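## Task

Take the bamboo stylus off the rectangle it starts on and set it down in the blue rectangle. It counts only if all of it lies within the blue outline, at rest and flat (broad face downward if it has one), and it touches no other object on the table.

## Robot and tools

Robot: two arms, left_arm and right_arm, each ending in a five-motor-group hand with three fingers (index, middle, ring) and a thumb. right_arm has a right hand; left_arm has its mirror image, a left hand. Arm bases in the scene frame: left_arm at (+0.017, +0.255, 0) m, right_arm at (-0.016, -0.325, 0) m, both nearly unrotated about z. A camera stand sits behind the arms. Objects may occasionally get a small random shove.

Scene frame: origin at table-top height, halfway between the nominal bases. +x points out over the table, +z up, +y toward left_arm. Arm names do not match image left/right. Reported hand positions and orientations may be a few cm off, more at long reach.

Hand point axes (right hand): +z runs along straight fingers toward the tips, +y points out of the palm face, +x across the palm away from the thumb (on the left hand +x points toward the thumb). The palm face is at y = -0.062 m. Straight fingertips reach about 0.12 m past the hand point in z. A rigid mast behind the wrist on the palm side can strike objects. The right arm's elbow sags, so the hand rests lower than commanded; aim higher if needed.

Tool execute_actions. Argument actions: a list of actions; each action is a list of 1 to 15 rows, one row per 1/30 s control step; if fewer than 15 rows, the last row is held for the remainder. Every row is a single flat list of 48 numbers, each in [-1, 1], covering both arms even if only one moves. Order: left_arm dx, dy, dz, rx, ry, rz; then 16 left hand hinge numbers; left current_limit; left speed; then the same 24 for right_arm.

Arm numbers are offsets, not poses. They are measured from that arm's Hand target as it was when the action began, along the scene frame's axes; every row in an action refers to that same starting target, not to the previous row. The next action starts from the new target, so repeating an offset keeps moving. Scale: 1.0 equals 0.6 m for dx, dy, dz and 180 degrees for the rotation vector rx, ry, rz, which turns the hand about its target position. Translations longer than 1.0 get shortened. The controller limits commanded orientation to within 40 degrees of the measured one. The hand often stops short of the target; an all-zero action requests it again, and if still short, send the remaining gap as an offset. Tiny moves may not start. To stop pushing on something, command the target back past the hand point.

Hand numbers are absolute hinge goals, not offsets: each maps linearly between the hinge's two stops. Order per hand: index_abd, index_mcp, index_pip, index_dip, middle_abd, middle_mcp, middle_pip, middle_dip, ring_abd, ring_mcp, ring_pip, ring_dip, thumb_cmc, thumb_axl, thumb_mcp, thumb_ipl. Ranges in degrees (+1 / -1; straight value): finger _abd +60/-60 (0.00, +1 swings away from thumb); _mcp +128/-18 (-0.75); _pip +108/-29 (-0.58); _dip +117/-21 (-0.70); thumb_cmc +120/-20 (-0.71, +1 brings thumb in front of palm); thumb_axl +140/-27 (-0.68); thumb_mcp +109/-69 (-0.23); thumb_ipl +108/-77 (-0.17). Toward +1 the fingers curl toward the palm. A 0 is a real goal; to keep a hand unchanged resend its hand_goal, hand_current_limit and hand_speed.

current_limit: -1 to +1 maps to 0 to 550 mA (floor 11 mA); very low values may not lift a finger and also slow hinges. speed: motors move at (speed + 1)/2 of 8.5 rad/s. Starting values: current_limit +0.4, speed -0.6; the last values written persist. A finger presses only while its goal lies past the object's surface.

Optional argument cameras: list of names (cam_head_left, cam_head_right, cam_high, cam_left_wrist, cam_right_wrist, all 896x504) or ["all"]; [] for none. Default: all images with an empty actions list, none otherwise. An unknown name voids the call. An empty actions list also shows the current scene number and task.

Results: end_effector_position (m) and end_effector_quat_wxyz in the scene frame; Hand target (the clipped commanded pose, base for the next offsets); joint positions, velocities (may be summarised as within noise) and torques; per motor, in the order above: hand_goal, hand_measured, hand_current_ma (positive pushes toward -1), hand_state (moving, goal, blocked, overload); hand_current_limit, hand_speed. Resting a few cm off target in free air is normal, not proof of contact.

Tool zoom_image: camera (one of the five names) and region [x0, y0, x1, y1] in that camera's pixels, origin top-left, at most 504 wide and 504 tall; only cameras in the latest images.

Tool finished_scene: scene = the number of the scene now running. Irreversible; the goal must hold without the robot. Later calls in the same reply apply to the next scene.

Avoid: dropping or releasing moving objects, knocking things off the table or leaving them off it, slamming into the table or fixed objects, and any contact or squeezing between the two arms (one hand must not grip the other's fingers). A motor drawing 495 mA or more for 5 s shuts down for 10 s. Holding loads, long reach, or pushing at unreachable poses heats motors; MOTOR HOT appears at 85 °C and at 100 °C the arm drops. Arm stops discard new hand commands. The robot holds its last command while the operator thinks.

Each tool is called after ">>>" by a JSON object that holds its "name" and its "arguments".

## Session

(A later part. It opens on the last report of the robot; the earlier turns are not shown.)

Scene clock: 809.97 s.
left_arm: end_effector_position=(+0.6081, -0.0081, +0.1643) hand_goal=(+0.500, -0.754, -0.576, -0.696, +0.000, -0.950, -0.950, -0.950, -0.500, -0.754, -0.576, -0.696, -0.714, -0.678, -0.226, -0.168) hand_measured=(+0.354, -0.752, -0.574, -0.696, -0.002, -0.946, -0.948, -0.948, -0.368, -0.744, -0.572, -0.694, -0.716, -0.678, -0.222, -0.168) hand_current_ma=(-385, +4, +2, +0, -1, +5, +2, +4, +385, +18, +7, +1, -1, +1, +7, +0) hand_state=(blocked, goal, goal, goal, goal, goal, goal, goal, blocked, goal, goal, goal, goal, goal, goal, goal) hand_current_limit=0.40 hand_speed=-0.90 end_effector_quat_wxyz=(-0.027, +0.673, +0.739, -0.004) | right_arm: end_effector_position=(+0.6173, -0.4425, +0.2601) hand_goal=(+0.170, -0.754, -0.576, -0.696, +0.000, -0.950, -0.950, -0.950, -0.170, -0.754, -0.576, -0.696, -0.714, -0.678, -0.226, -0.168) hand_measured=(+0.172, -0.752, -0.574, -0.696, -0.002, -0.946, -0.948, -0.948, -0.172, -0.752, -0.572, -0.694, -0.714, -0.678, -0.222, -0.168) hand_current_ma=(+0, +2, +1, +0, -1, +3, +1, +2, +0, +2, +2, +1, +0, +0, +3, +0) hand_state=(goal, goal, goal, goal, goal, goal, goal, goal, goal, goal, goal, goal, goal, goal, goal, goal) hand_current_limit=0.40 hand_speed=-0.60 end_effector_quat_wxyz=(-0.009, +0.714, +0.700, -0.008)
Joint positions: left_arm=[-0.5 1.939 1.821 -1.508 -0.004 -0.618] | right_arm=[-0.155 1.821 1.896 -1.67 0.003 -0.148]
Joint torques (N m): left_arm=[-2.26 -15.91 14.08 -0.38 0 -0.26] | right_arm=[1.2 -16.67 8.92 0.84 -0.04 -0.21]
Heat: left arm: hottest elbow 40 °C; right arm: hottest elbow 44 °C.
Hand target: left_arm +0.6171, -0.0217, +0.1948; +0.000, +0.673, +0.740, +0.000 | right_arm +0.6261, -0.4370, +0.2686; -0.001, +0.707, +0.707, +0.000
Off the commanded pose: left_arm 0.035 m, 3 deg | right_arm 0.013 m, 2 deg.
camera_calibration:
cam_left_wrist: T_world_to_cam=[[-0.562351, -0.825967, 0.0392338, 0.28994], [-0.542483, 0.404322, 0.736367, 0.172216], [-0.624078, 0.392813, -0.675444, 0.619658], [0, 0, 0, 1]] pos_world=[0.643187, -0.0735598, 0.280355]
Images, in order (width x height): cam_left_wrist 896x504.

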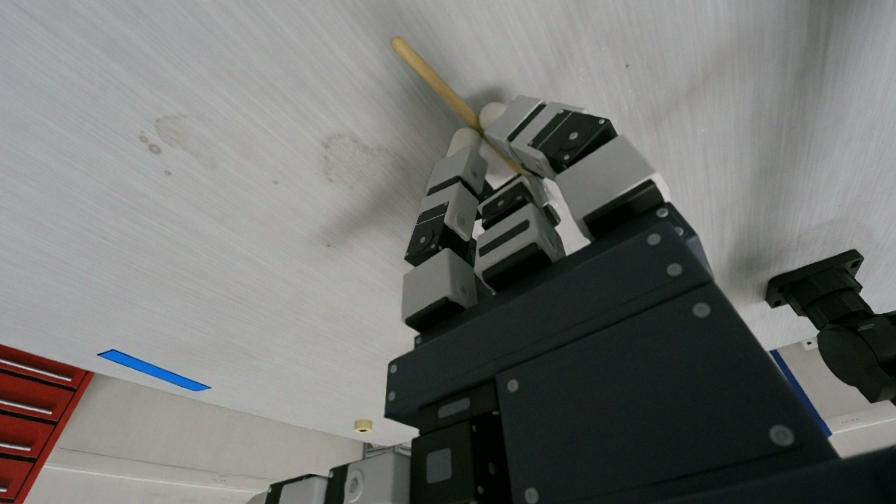

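>>> {"name": "execute_actions", "arguments": {"actions": [[[0.01,0.08,0.03,0,0,-0.006, 0.5,-0.754,-0.576,-0.696,0,-0.95,-0.95,-0.95,-0.5,-0.754,-0.576,-0.696,-0.714,-0.678,-0.226,-0.168,0.4,-0.9, 0,0,0,0,0,0, 0.17,-0.754,-0.576,-0.696,0,-0.95,-0.95,-0.95,-0.17,-0.754,-0.576,-0.696,-0.714,-0.678,-0.226,-0.168,0.4,-0.6]],[[0.01,0.15,0,0,0,-0.012, 0.5,-0.754,-0.576,-0.696,0,-0.95,-0.95,-0.95,-0.5,-0.754,-0.576,-0.696,-0.714,-0.678,-0.226,-0.168,0.4,-0.9, 0,0,0,0,0,0, 0.17,-0.754,-0.576,-0.696,0,-0.95,-0.95,-0.95,-0.17,-0.754,-0.576,-0.696,-0.714,-0.678,-0.226,-0.168,0.4,-0.6]],[[0.01,0.16,0,0,0,-0.012, 0.5,-0.754,-0.576,-0.696,0,-0.95,-0.95,-0.95,-0.5,-0.754,-0.576,-0.696,-0.714,-0.678,-0.226,-0.168,0.4,-0.9, 0,0,0,0,0,0, 0.17,-0.754,-0.576,-0.696,0,-0.95,-0.95,-0.95,-0.17,-0.754,-0.576,-0.696,-0.714,-0.678,-0.226,-0.168,0.4,-0.6]],[[0.01,0.16,0,0,0,-0.012, 0.5,-0.754,-0.576,-0.696,0,-0.95,-0.95,-0.95,-0.5,-0.754,-0.576,-0.696,-0.714,-0.678,-0.226,-0.168,0.4,-0.9, 0,0,0,0,0,0, 0.17,-0.754,-0.576,-0.696,0,-0.95,-0.95,-0.95,-0.17,-0.754,-0.576,-0.696,-0.714,-0.678,-0.226,-0.168,0.4,-0.6]],[[-0.045,0.16,0,0,0,-0.012, 0.5,-0.754,-0.576,-0.696,0,-0.95,-0.95,-0.95,-0.5,-0.754,-0.576,-0.696,-0.714,-0.678,-0.226,-0.168,0.4,-0.9, 0,0,0,0,0,0, 0.17,-0.754,-0.576,-0.696,0,-0.95,-0.95,-0.95,-0.17,-0.754,-0.576,-0.696,-0.714,-0.678,-0.226,-0.168,0.4,-0.6]],[[-0.045,0.16,0,0,0,-0.012, 0.5,-0.754,-0.576,-0.696,0,-0.95,-0.95,-0.95,-0.5,-0.754,-0.576,-0.696,-0.714,-0.678,-0.226,-0.168,0.4,-0.9, 0,0,0,0,0,0, 0.17,-0.754,-0.576,-0.696,0,-0.95,-0.95,-0.95,-0.17,-0.754,-0.576,-0.696,-0.714,-0.678,-0.226,-0.168,0.4,-0.6]],[[-0.045,0.16,0,0,0,-0.012, 0.5,-0.754,-0.576,-0.696,0,-0.95,-0.95,-0.95,-0.5,-0.754,-0.576,-0.696,-0.714,-0.678,-0.226,-0.168,0.4,-0.9, 0,0,0,0,0,0, 0.17,-0.754,-0.576,-0.696,0,-0.95,-0.95,-0.95,-0.17,-0.754,-0.576,-0.696,-0.714,-0.678,-0.226,-0.168,0.4,-0.6]],[[-0.045,0.16,0,0,0,-0.012, 0.5,-0.754,-0.576,-0.696,0,-0.95,-0.95,-0.95,-0.5,-0.754,-0.576,-0.696,-0.714,-0.678,-0.226,-0.168,0.4,-0.9, 0,0,0,0,0,0, 0.17,-0.754,-0.576,-0.696,0,-0.95,-0.95,-0.95,-0.17,-0.754,-0.576,-0.696,-0.714,-0.678,-0.226,-0.168,0.4,-0.6]],[[0,0.09,0,0,0,-0.006, 0.5,-0.754,-0.576,-0.696,0,-0.95,-0.95,-0.95,-0.5,-0.754,-0.576,-0.696,-0.714,-0.678,-0.226,-0.168,0.4,-0.9, 0,0,0,0,0,0, 0.17,-0.754,-0.576,-0.696,0,-0.95,-0.95,-0.95,-0.17,-0.754,-0.576,-0.696,-0.714,-0.678,-0.226,-0.168,0.4,-0.6]]], "cameras": ["cam_left_wrist","cam_head_left","cam_head_right"]}}

>>> {"name": "zoom_image", "arguments": {"camera": "cam_left_wrist", "region": [350, 0, 650, 220]}}

Scene clock: 832.47 s.
left_arm: end_effector_position=(+0.5269, +0.7348, +0.1876) hand_goal=(+0.500, -0.754, -0.576, -0.696, +0.000, -0.950, -0.950, -0.950, -0.500, -0.754, -0.576, -0.696, -0.714, -0.678, -0.226, -0.168) hand_measured=(+0.354, -0.754, -0.576, -0.696, -0.002, -0.946, -0.948, -0.948, -0.368, -0.750, -0.572, -0.694, -0.714, -0.678, -0.222, -0.168) hand_current_ma=(-385, -1, +1, +0, -1, +6, +2, +4, +385, +8, +7, +1, +0, +1, +7, +0) hand_state=(blocked, goal, goal, goal, goal, goal, goal, goal, blocked, goal, goal, goal, goal, goal, goal, goal) hand_current_limit=0.40 hand_speed=-0.90 end_effector_quat_wxyz=(+0.002, +0.774, +0.633, -0.022) | right_arm: end_effector_position=(+0.6173, -0.4425, +0.2601) hand_goal=(+0.170, -0.754, -0.576, -0.696, +0.000, -0.950, -0.950, -0.950, -0.170, -0.754, -0.576, -0.696, -0.714, -0.678, -0.226, -0.168) hand_measured=(+0.172, -0.752, -0.574, -0.696, -0.002, -0.946, -0.948, -0.948, -0.172, -0.752, -0.572, -0.694, -0.714, -0.678, -0.222, -0.168) hand_current_ma=(+0, +2, +1, +0, -1, +3, +1, +2, +0, +2, +2, +1, +0, +0, +3, +0) hand_state=(goal, goal, goal, goal, goal, goal, goal, goal, goal, goal, goal, goal, goal, goal, goal, goal) hand_current_limit=0.40 hand_speed=-0.60 end_effector_quat_wxyz=(-0.009, +0.714, +0.700, -0.008)
Joint positions: left_arm=[0.868 2.072 2.093 -1.636 -0.003 1.042] | right_arm=[-0.155 1.821 1.896 -1.67 0.003 -0.148]
Joint torques (N m): left_arm=[-0.85 -16.79 14.52 -0.4 0.08 0.04] | right_arm=[0.62 -16.26 8.88 0.79 -0.03 -0.23]
Heat: left arm: hottest elbow 43 °C; right arm: hottest elbow 44 °C.
Hand target: left_arm +0.5331, +0.7463, +0.2129; +0.000, +0.777, +0.630, +0.000 | right_arm +0.6261, -0.4370, +0.2686; -0.001, +0.707, +0.707, +0.000
Off the commanded pose: left_arm 0.028 m, 3 deg | right_arm 0.013 m, 2 deg.
camera_calibration:
cam_left_wrist: T_world_to_cam=[[-0.775134, -0.626333, 0.0829166, 0.814217], [-0.406705, 0.59509, 0.693151, -0.393014], [-0.483486, 0.503562, -0.716007, 0.144934], [0, 0, 0, 1]] pos_world=[0.54136, 0.670866, 0.30868]
Images, in order (width x height): cam_head_left 896x504, cam_head_right 896x504, cam_left_wrist 896x504.

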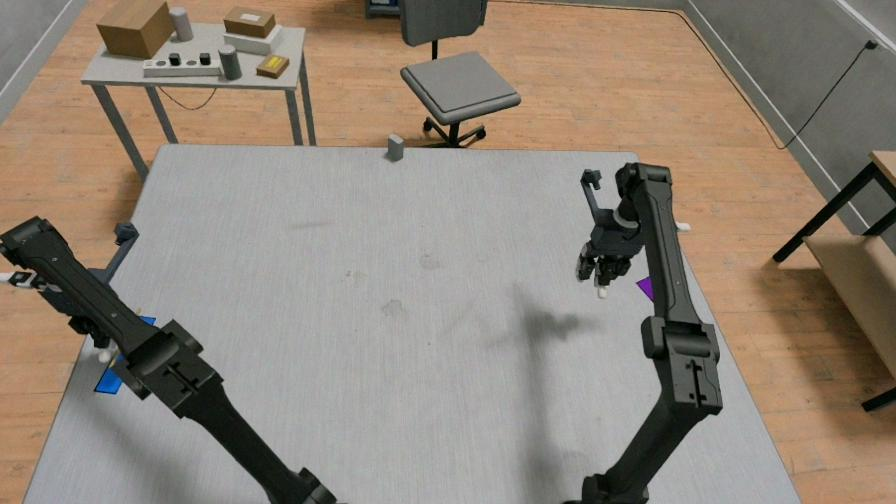

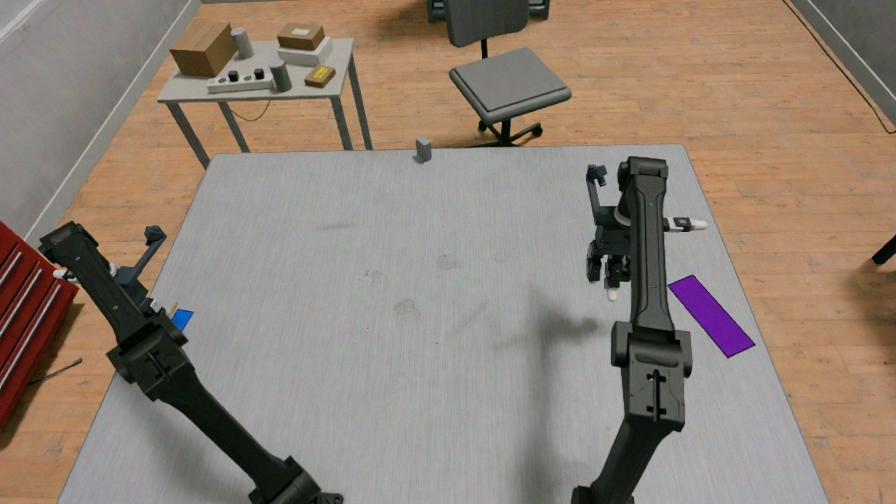

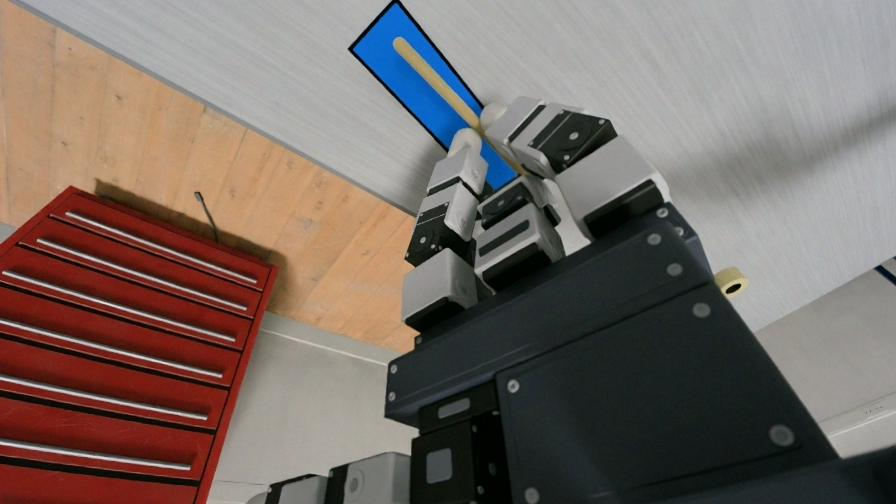

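Scaled by 1.680 from the camera's 896x504 image, which has a finer 1280x720 frame.

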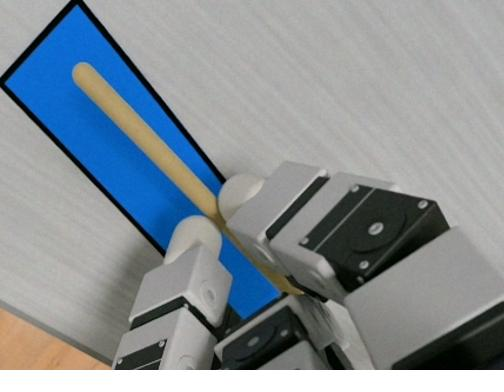

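>>> {"name": "execute_actions", "arguments": {"actions": [[[-0.01,0.032,-0.05,0,0,-0.0167, 0.5,-0.754,-0.576,-0.696,0,-0.95,-0.95,-0.95,-0.5,-0.754,-0.576,-0.696,-0.714,-0.678,-0.226,-0.168,0.4,-0.9, 0,0,0,0,0,0, 0.17,-0.754,-0.576,-0.696,0,-0.95,-0.95,-0.95,-0.17,-0.754,-0.576,-0.696,-0.714,-0.678,-0.226,-0.168,0.4,-0.6]],[[0,0,-0.05,0,0,0, 0.5,-0.754,-0.576,-0.696,0,-0.95,-0.95,-0.95,-0.5,-0.754,-0.576,-0.696,-0.714,-0.678,-0.226,-0.168,0.4,-0.9, 0,0,0,0,0,0, 0.17,-0.754,-0.576,-0.696,0,-0.95,-0.95,-0.95,-0.17,-0.754,-0.576,-0.696,-0.714,-0.678,-0.226,-0.168,0.4,-0.6]],[[0,0,-0.045,0,0,0, 0.5,-0.754,-0.576,-0.696,0,-0.95,-0.95,-0.95,-0.5,-0.754,-0.576,-0.696,-0.714,-0.678,-0.226,-0.168,0.4,-0.9, 0,0,0,0,0,0, 0.17,-0.754,-0.576,-0.696,0,-0.95,-0.95,-0.95,-0.17,-0.754,-0.576,-0.696,-0.714,-0.678,-0.226,-0.168,0.4,-0.6]]], "cameras": ["cam_left_wrist"]}}

>>> {"name": "zoom_image", "arguments": {"camera": "cam_left_wrist", "region": [350, 0, 650, 220]}}

Scene clock: 869.87 s.
left_arm: end_effector_position=(+0.5299, +0.7610, +0.1264) hand_goal=(+0.500, -0.754, -0.576, -0.696, +0.000, -0.950, -0.950, -0.950, -0.500, -0.754, -0.576, -0.696, -0.714, -0.678, -0.226, -0.168) hand_measured=(+0.362, -0.756, -0.576, -0.696, -0.002, -0.946, -0.948, -0.948, -0.368, -0.750, -0.572, -0.694, -0.714, -0.678, -0.222, -0.168) hand_current_ma=(-385, -2, +0, +0, -1, +6, +2, +4, +385, +7, +5, +1, +0, +1, +8, +0) hand_state=(blocked, goal, goal, goal, goal, goal, goal, goal, blocked, goal, goal, goal, goal, goal, goal, goal) hand_current_limit=0.40 hand_speed=-0.90 end_effector_quat_wxyz=(+0.000, +0.791, +0.611, -0.005) | right_arm: end_effector_position=(+0.6173, -0.4425, +0.2601) hand_goal=(+0.170, -0.754, -0.576, -0.696, +0.000, -0.950, -0.950, -0.950, -0.170, -0.754, -0.576, -0.696, -0.714, -0.678, -0.226, -0.168) hand_measured=(+0.172, -0.752, -0.574, -0.696, -0.002, -0.946, -0.948, -0.948, -0.172, -0.752, -0.572, -0.694, -0.714, -0.678, -0.222, -0.168) hand_current_ma=(+0, +2, +1, +0, -1, +3, +1, +2, +0, +2, +2, +1, +0, +0, +3, +0) hand_state=(goal, goal, goal, goal, goal, goal, goal, goal, goal, goal, goal, goal, goal, goal, goal, goal) hand_current_limit=0.40 hand_speed=-0.60 end_effector_quat_wxyz=(-0.009, +0.714, +0.700, -0.008)
Joint positions: left_arm=[0.896 2.137 2.035 -1.478 -0.003 1.127] | right_arm=[-0.155 1.821 1.896 -1.67 0.003 -0.148]
Joint torques (N m): left_arm=[-0.56 -17.79 8.36 0.69 0.1 0.01] | right_arm=[1.14 -16.38 8.92 0.79 -0.04 -0.19]
Heat: left arm: hottest elbow 45 °C; right arm: hottest elbow 45 °C.
Hand target: left_arm +0.5269, +0.7655, +0.1257; +0.000, +0.793, +0.610, +0.000 | right_arm +0.6261, -0.4370, +0.2686; -0.001, +0.707, +0.707, +0.000
Off the commanded pose: left_arm 0.005 m, 1 deg | right_arm 0.013 m, 2 deg.
camera_calibration:
cam_left_wrist: T_world_to_cam=[[-0.810861, -0.583175, 0.0491036, 0.828374], [-0.389913, 0.600897, 0.697776, -0.378718], [-0.436431, 0.546653, -0.714631, 0.0315174], [0, 0, 0, 1]] pos_world=[0.537785, 0.693429, 0.246107]
Images, in order (width x height): cam_left_wrist 896x504.

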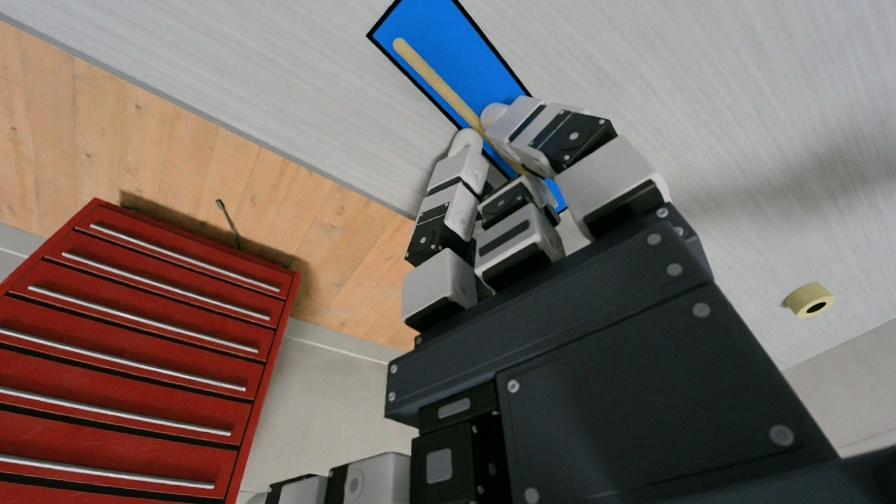

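Scaled by 1.680 from the camera's 896x504 image, which has a finer 1280x720 frame.

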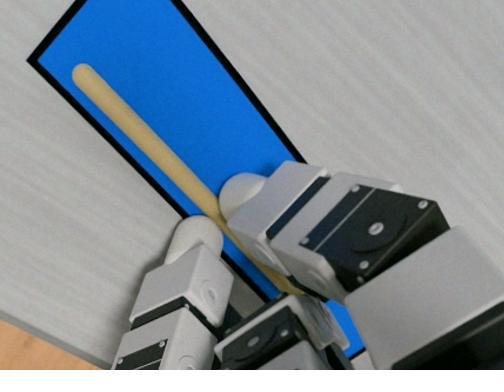

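>>> {"name": "zoom_image", "arguments": {"camera": "cam_left_wrist", "region": [360, 0, 500, 140]}}

Scaled by 3.600 from the camera's 896x504 image, which has a finer 1280x720 frame.

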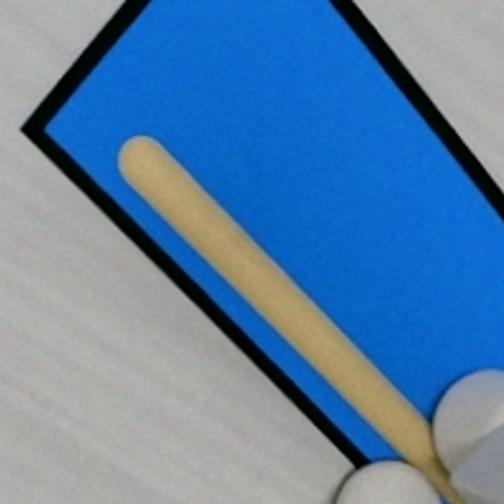

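>>> {"name": "execute_actions", "arguments": {"actions": [[[0,0,0.02,0,0,0, 0.5,-0.754,-0.576,-0.696,0,-0.95,-0.95,-0.95,-0.5,-0.754,-0.576,-0.696,-0.714,-0.678,-0.226,-0.168,0.4,-0.9, 0,0,0,0,0,0, 0.17,-0.754,-0.576,-0.696,0,-0.95,-0.95,-0.95,-0.17,-0.754,-0.576,-0.696,-0.714,-0.678,-0.226,-0.168,0.4,-0.6]],[[-0.023,-0.036,0,0,0,0, 0.5,-0.754,-0.576,-0.696,0,-0.95,-0.95,-0.95,-0.5,-0.754,-0.576,-0.696,-0.714,-0.678,-0.226,-0.168,0.4,-0.9, 0,0,0,0,0,0, 0.17,-0.754,-0.576,-0.696,0,-0.95,-0.95,-0.95,-0.17,-0.754,-0.576,-0.696,-0.714,-0.678,-0.226,-0.168,0.4,-0.6]],[[0,0,-0.018,0,0,0, 0.5,-0.754,-0.576,-0.696,0,-0.95,-0.95,-0.95,-0.5,-0.754,-0.576,-0.696,-0.714,-0.678,-0.226,-0.168,0.4,-0.9, 0,0,0,0,0,0, 0.17,-0.754,-0.576,-0.696,0,-0.95,-0.95,-0.95,-0.17,-0.754,-0.576,-0.696,-0.714,-0.678,-0.226,-0.168,0.4,-0.6]]], "cameras": ["cam_left_wrist"]}}

>>> {"name": "zoom_image", "arguments": {"camera": "cam_left_wrist", "region": [350, 0, 600, 230]}}

Scene clock: 913.90 s.
left_arm: end_effector_position=(+0.5135, +0.7414, +0.1251) hand_goal=(+0.500, -0.754, -0.576, -0.696, +0.000, -0.950, -0.950, -0.950, -0.500, -0.754, -0.576, -0.696, -0.714, -0.678, -0.226, -0.168) hand_measured=(+0.362, -0.756, -0.576, -0.696, -0.002, -0.946, -0.948, -0.948, -0.368, -0.750, -0.572, -0.694, -0.714, -0.678, -0.222, -0.168) hand_current_ma=(-385, -2, +0, +0, -1, +6, +2, +4, +385, +8, +4, +1, +0, +1, +8, +0) hand_state=(blocked, goal, goal, goal, goal, goal, goal, goal, blocked, goal, goal, goal, goal, goal, goal, goal) hand_current_limit=0.40 hand_speed=-0.90 end_effector_quat_wxyz=(+0.001, +0.791, +0.611, -0.010) | right_arm: end_effector_position=(+0.6173, -0.4425, +0.2601) hand_goal=(+0.170, -0.754, -0.576, -0.696, +0.000, -0.950, -0.950, -0.950, -0.170, -0.754, -0.576, -0.696, -0.714, -0.678, -0.226, -0.168) hand_measured=(+0.172, -0.752, -0.574, -0.696, -0.002, -0.946, -0.948, -0.948, -0.172, -0.752, -0.572, -0.694, -0.714, -0.678, -0.222, -0.168) hand_current_ma=(+0, +2, +1, +0, -1, +3, +1, +2, +0, +2, +2, +1, +0, +0, +3, +0) hand_state=(goal, goal, goal, goal, goal, goal, goal, goal, goal, goal, goal, goal, goal, goal, goal, goal) hand_current_limit=0.40 hand_speed=-0.60 end_effector_quat_wxyz=(-0.009, +0.714, +0.700, -0.008)
Joint positions: left_arm=[0.896 2.065 1.913 -1.438 -0.003 1.127] | right_arm=[-0.155 1.821 1.896 -1.67 0.003 -0.148]
Joint torques (N m): left_arm=[-0.91 -17.38 7.82 1.01 0.07 -0.03] | right_arm=[1.14 -16.26 8.99 0.76 -0.03 -0.21]
Heat: left arm: hottest shoulder 43 °C; right arm: hottest elbow 45 °C.
Hand target: left_arm +0.5132, +0.7439, +0.1271; +0.000, +0.793, +0.610, +0.000 | right_arm +0.6261, -0.4370, +0.2686; -0.001, +0.707, +0.707, +0.000
Off the commanded pose: left_arm 0.003 m, 1 deg | right_arm 0.013 m, 2 deg.
camera_calibration:
cam_left_wrist: T_world_to_cam=[[-0.810567, -0.582777, 0.0578938, 0.802073], [-0.385975, 0.605943, 0.695598, -0.377946], [-0.440459, 0.541484, -0.716095, 0.0402681], [0, 0, 0, 1]] pos_world=[0.521993, 0.674639, 0.245299]
Images, in order (width x height): cam_left_wrist 896x504.

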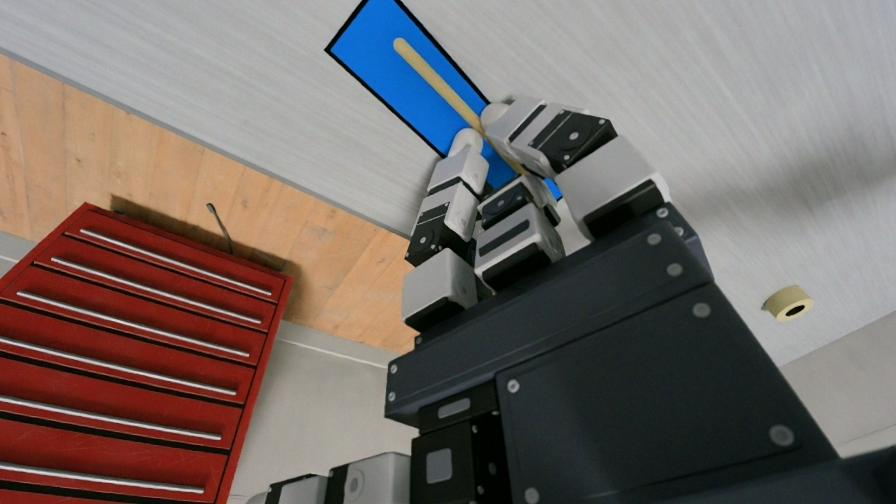

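Scaled by 2.016 from the camera's 896x504 image, which has a finer 1280x720 frame.

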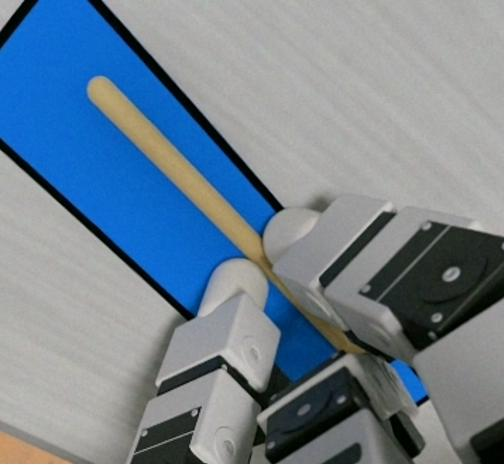

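>>> {"name": "execute_actions", "arguments": {"actions": [[[0,0,0.018,0,0,0, 0.5,-0.754,-0.576,-0.696,0,-0.95,-0.95,-0.95,-0.5,-0.754,-0.576,-0.696,-0.714,-0.678,-0.226,-0.168,0.4,-0.9, 0,0,0,0,0,0, 0.17,-0.754,-0.576,-0.696,0,-0.95,-0.95,-0.95,-0.17,-0.754,-0.576,-0.696,-0.714,-0.678,-0.226,-0.168,0.4,-0.6]],[[0.0075,0.02,0,0,0,0, 0.5,-0.754,-0.576,-0.696,0,-0.95,-0.95,-0.95,-0.5,-0.754,-0.576,-0.696,-0.714,-0.678,-0.226,-0.168,0.4,-0.9, 0,0,0,0,0,0, 0.17,-0.754,-0.576,-0.696,0,-0.95,-0.95,-0.95,-0.17,-0.754,-0.576,-0.696,-0.714,-0.678,-0.226,-0.168,0.4,-0.6]],[[0,0,-0.018,0,0,0, 0.5,-0.754,-0.576,-0.696,0,-0.95,-0.95,-0.95,-0.5,-0.754,-0.576,-0.696,-0.714,-0.678,-0.226,-0.168,0.4,-0.9, 0,0,0,0,0,0, 0.17,-0.754,-0.576,-0.696,0,-0.95,-0.95,-0.95,-0.17,-0.754,-0.576,-0.696,-0.714,-0.678,-0.226,-0.168,0.4,-0.6]]], "cameras": ["cam_left_wrist"]}}

>>> {"name": "zoom_image", "arguments": {"camera": "cam_left_wrist", "region": [350, 0, 600, 230]}}

Scene clock: 951.57 s.
left_arm: end_effector_position=(+0.5136, +0.7414, +0.1248) hand_goal=(+0.500, -0.754, -0.576, -0.696, +0.000, -0.950, -0.950, -0.950, -0.500, -0.754, -0.576, -0.696, -0.714, -0.678, -0.226, -0.168) hand_measured=(+0.362, -0.754, -0.576, -0.696, -0.002, -0.946, -0.948, -0.948, -0.368, -0.750, -0.572, -0.694, -0.714, -0.678, -0.222, -0.168) hand_current_ma=(-385, +0, +0, +0, -1, +6, +2, +4, +385, +8, +4, +1, +0, +1, +8, +0) hand_state=(blocked, goal, goal, goal, goal, goal, goal, goal, blocked, goal, goal, goal, goal, goal, goal, goal) hand_current_limit=0.40 hand_speed=-0.90 end_effector_quat_wxyz=(+0.002, +0.792, +0.611, -0.013) | right_arm: end_effector_position=(+0.6173, -0.4425, +0.2601) hand_goal=(+0.170, -0.754, -0.576, -0.696, +0.000, -0.950, -0.950, -0.950, -0.170, -0.754, -0.576, -0.696, -0.714, -0.678, -0.226, -0.168) hand_measured=(+0.172, -0.752, -0.574, -0.696, -0.002, -0.946, -0.948, -0.948, -0.172, -0.752, -0.572, -0.694, -0.714, -0.678, -0.222, -0.168) hand_current_ma=(+0, +2, +1, +0, -1, +3, +1, +2, +0, +2, +2, +1, +0, +0, +3, +0) hand_state=(goal, goal, goal, goal, goal, goal, goal, goal, goal, goal, goal, goal, goal, goal, goal, goal) hand_current_limit=0.40 hand_speed=-0.60 end_effector_quat_wxyz=(-0.009, +0.714, +0.700, -0.008)
Joint positions: left_arm=[0.896 2.071 1.923 -1.449 -0.003 1.128] | right_arm=[-0.155 1.821 1.896 -1.67 0.003 -0.148]
Joint torques (N m): left_arm=[-0.38 -15.09 12.01 0.57 0.07 0.02] | right_arm=[1.26 -16.38 8.95 0.81 -0.06 -0.18]
Heat: left arm: hottest shoulder 41 °C; right arm: hottest elbow 45 °C.
Hand target: left_arm +0.5176, +0.7559, +0.1270; +0.000, +0.793, +0.609, +0.000 | right_arm +0.6261, -0.4370, +0.2686; -0.001, +0.707, +0.707, +0.000
Off the commanded pose: left_arm 0.015 m, 2 deg | right_arm 0.013 m, 2 deg.
camera_calibration:
cam_left_wrist: T_world_to_cam=[[-0.811191, -0.581213, 0.0645018, 0.800627], [-0.382013, 0.610197, 0.694065, -0.382703], [-0.442758, 0.538379, -0.717017, 0.043673], [0, 0, 0, 1]] pos_world=[0.522601, 0.675346, 0.245293]
Images, in order (width x height): cam_left_wrist 896x504.

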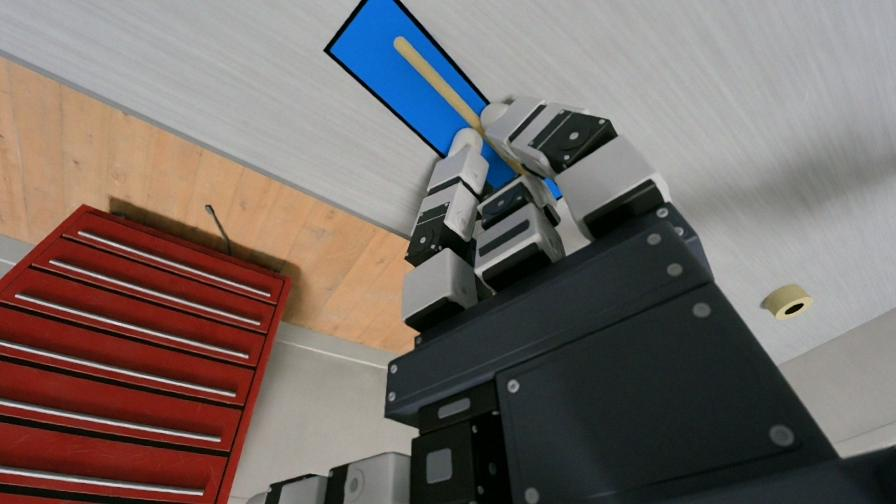

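Scaled by 2.016 from the camera's 896x504 image, which has a finer 1280x720 frame.

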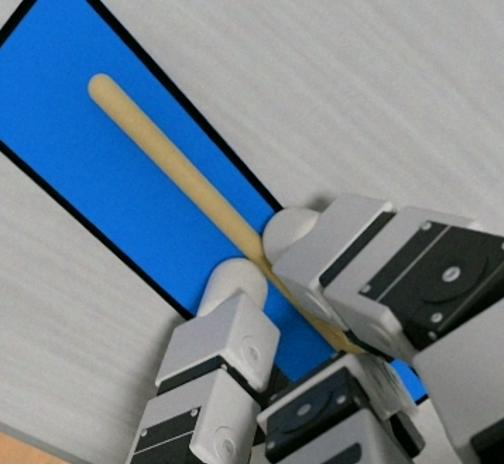

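>>> {"name": "execute_actions", "arguments": {"actions": [[[0,0,0,0,0,0, 0.34,-0.754,-0.576,-0.696,0,-0.95,-0.95,-0.95,-0.34,-0.754,-0.576,-0.696,-0.714,-0.678,-0.226,-0.168,0.4,-0.9, 0,0,0,0,0,0, 0.17,-0.754,-0.576,-0.696,0,-0.95,-0.95,-0.95,-0.17,-0.754,-0.576,-0.696,-0.714,-0.678,-0.226,-0.168,0.4,-0.6]],[[0,0,0,0,0,0, 0.28,-0.754,-0.576,-0.696,0,-0.95,-0.95,-0.95,-0.28,-0.754,-0.576,-0.696,-0.714,-0.678,-0.226,-0.168,0.4,-0.9, 0,0,0,0,0,0, 0.17,-0.754,-0.576,-0.696,0,-0.95,-0.95,-0.95,-0.17,-0.754,-0.576,-0.696,-0.714,-0.678,-0.226,-0.168,0.4,-0.6]],[[0,0,0.03,0,0,0, 0.17,-0.754,-0.576,-0.696,0,-0.95,-0.95,-0.95,-0.17,-0.754,-0.576,-0.696,-0.714,-0.678,-0.226,-0.168,0.4,-0.8, 0,0,0,0,0,0, 0.17,-0.754,-0.576,-0.696,0,-0.95,-0.95,-0.95,-0.17,-0.754,-0.576,-0.696,-0.714,-0.678,-0.226,-0.168,0.4,-0.6]],[[0,0,0.08,0,0,0, 0.17,-0.754,-0.576,-0.696,0,-0.95,-0.95,-0.95,-0.17,-0.754,-0.576,-0.696,-0.714,-0.678,-0.226,-0.168,0.4,-0.6, 0,0,0,0,0,0, 0.17,-0.754,-0.576,-0.696,0,-0.95,-0.95,-0.95,-0.17,-0.754,-0.576,-0.696,-0.714,-0.678,-0.226,-0.168,0.4,-0.6]],[[0,0,0.12,0,0,0, 0.17,-0.754,-0.576,-0.696,0,-0.95,-0.95,-0.95,-0.17,-0.754,-0.576,-0.696,-0.714,-0.678,-0.226,-0.168,0.4,-0.6, 0,0,0,0,0,0, 0.17,-0.754,-0.576,-0.696,0,-0.95,-0.95,-0.95,-0.17,-0.754,-0.576,-0.696,-0.714,-0.678,-0.226,-0.168,0.4,-0.6]],[[0.1,-0.1,0.1,0,0,0, 0.17,-0.754,-0.576,-0.696,0,-0.95,-0.95,-0.95,-0.17,-0.754,-0.576,-0.696,-0.714,-0.678,-0.226,-0.168,0.4,-0.6, 0,0,0,0,0,0, 0.17,-0.754,-0.576,-0.696,0,-0.95,-0.95,-0.95,-0.17,-0.754,-0.576,-0.696,-0.714,-0.678,-0.226,-0.168,0.4,-0.6]],[[0.1,-0.15,0,0,0,0, 0.17,-0.754,-0.576,-0.696,0,-0.95,-0.95,-0.95,-0.17,-0.754,-0.576,-0.696,-0.714,-0.678,-0.226,-0.168,0.4,-0.6, 0,0,0,0,0,0, 0.17,-0.754,-0.576,-0.696,0,-0.95,-0.95,-0.95,-0.17,-0.754,-0.576,-0.696,-0.714,-0.678,-0.226,-0.168,0.4,-0.6]]], "cameras": ["cam_left_wrist","cam_head_left","cam_head_right"]}}

>>> {"name": "zoom_image", "arguments": {"camera": "cam_head_left", "region": [60, 290, 200, 430]}}

Scene clock: 976.70 s.
left_arm: end_effector_position=(+0.6407, +0.5975, +0.2981) hand_goal=(+0.170, -0.754, -0.576, -0.696, +0.000, -0.950, -0.950, -0.950, -0.170, -0.754, -0.576, -0.696, -0.714, -0.678, -0.226, -0.168) hand_measured=(+0.172, -0.754, -0.576, -0.696, -0.002, -0.946, -0.948, -0.948, -0.172, -0.752, -0.574, -0.694, -0.714, -0.678, -0.222, -0.168) hand_current_ma=(+2, +1, -1, +0, -1, +6, +2, +4, -1, +2, +3, +1, +0, +1, +8, +0) hand_state=(goal, goal, goal, goal, goal, goal, goal, goal, goal, goal, goal, goal, goal, goal, goal, goal) hand_current_limit=0.40 hand_speed=-0.60 end_effector_quat_wxyz=(+0.011, +0.797, +0.602, +0.056) | right_arm: end_effector_position=(+0.6173, -0.4425, +0.2601) hand_goal=(+0.170, -0.754, -0.576, -0.696, +0.000, -0.950, -0.950, -0.950, -0.170, -0.754, -0.576, -0.696, -0.714, -0.678, -0.226, -0.168) hand_measured=(+0.172, -0.752, -0.574, -0.696, -0.002, -0.946, -0.948, -0.948, -0.172, -0.752, -0.572, -0.694, -0.714, -0.678, -0.222, -0.168) hand_current_ma=(+0, +2, +1, +0, -1, +3, +1, +2, +0, +2, +2, +1, +0, +0, +3, +0) hand_state=(goal, goal, goal, goal, goal, goal, goal, goal, goal, goal, goal, goal, goal, goal, goal, goal) hand_current_limit=0.40 hand_speed=-0.60 end_effector_quat_wxyz=(-0.009, +0.714, +0.700, -0.008)
Joint positions: left_arm=[0.599 1.984 2.208 -1.682 0.013 0.85] | right_arm=[-0.155 1.821 1.896 -1.67 0.003 -0.148]
Joint torques (N m): left_arm=[-0.38 -17.32 12.1 0.08 -0.06 -0.28] | right_arm=[0.73 -16.21 8.79 0.76 -0.07 -0.19]
Heat: left arm: hottest elbow 44 °C; right arm: hottest elbow 46 °C.
Hand target: left_arm +0.6378, +0.6058, +0.3251; +0.000, +0.793, +0.609, +0.000 | right_arm +0.6261, -0.4370, +0.2686; -0.001, +0.707, +0.707, +0.000
Off the commanded pose: left_arm 0.028 m, 7 deg | right_arm 0.013 m, 2 deg.
joint sent to its limit (left arm) — joint 4 (wrist pitch), lower limit. The joint targets are off in orientation, not in position.
camera_calibration:
cam_left_wrist: T_world_to_cam=[[-0.821903, -0.564745, -0.0744157, 0.847285], [-0.453832, 0.570261, 0.684718, -0.294006], [-0.344255, 0.596545, -0.724999, 0.206212], [0, 0, 0, 1]] pos_world=[0.633947, 0.523146, 0.413866]
Images, in order (width x height): cam_head_left 896x504, cam_head_right 896x504, cam_left_wrist 896x504.

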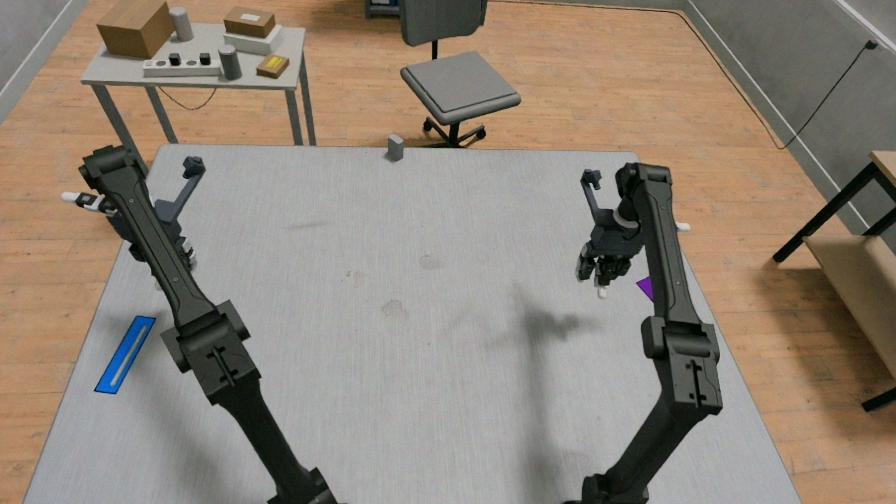

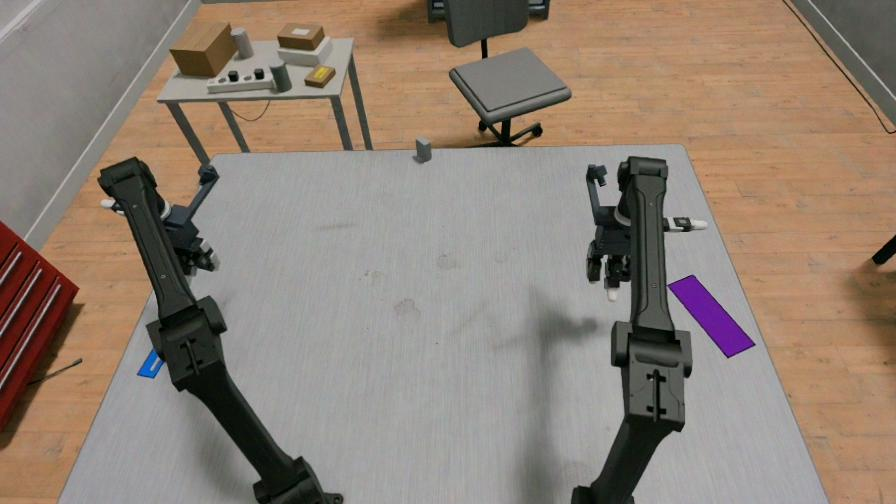

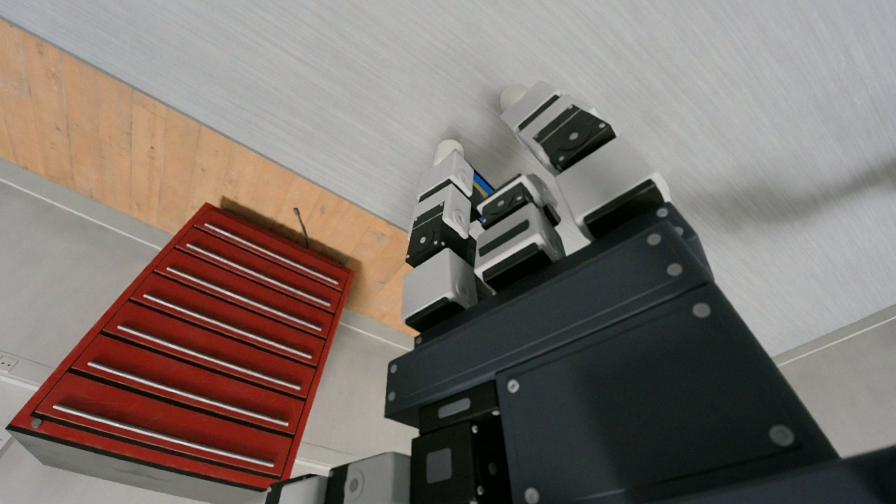

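Scaled by 3.600 from the camera's 896x504 image, which has a finer 1280x720 frame.

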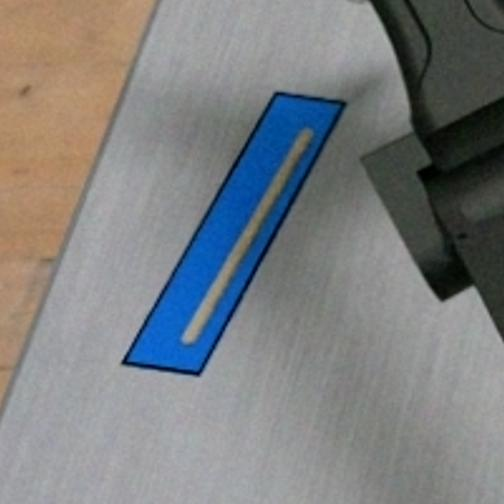

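>>> {"name": "finished_scene", "arguments": {"scene": 1}}

The scene is finished: the task was done.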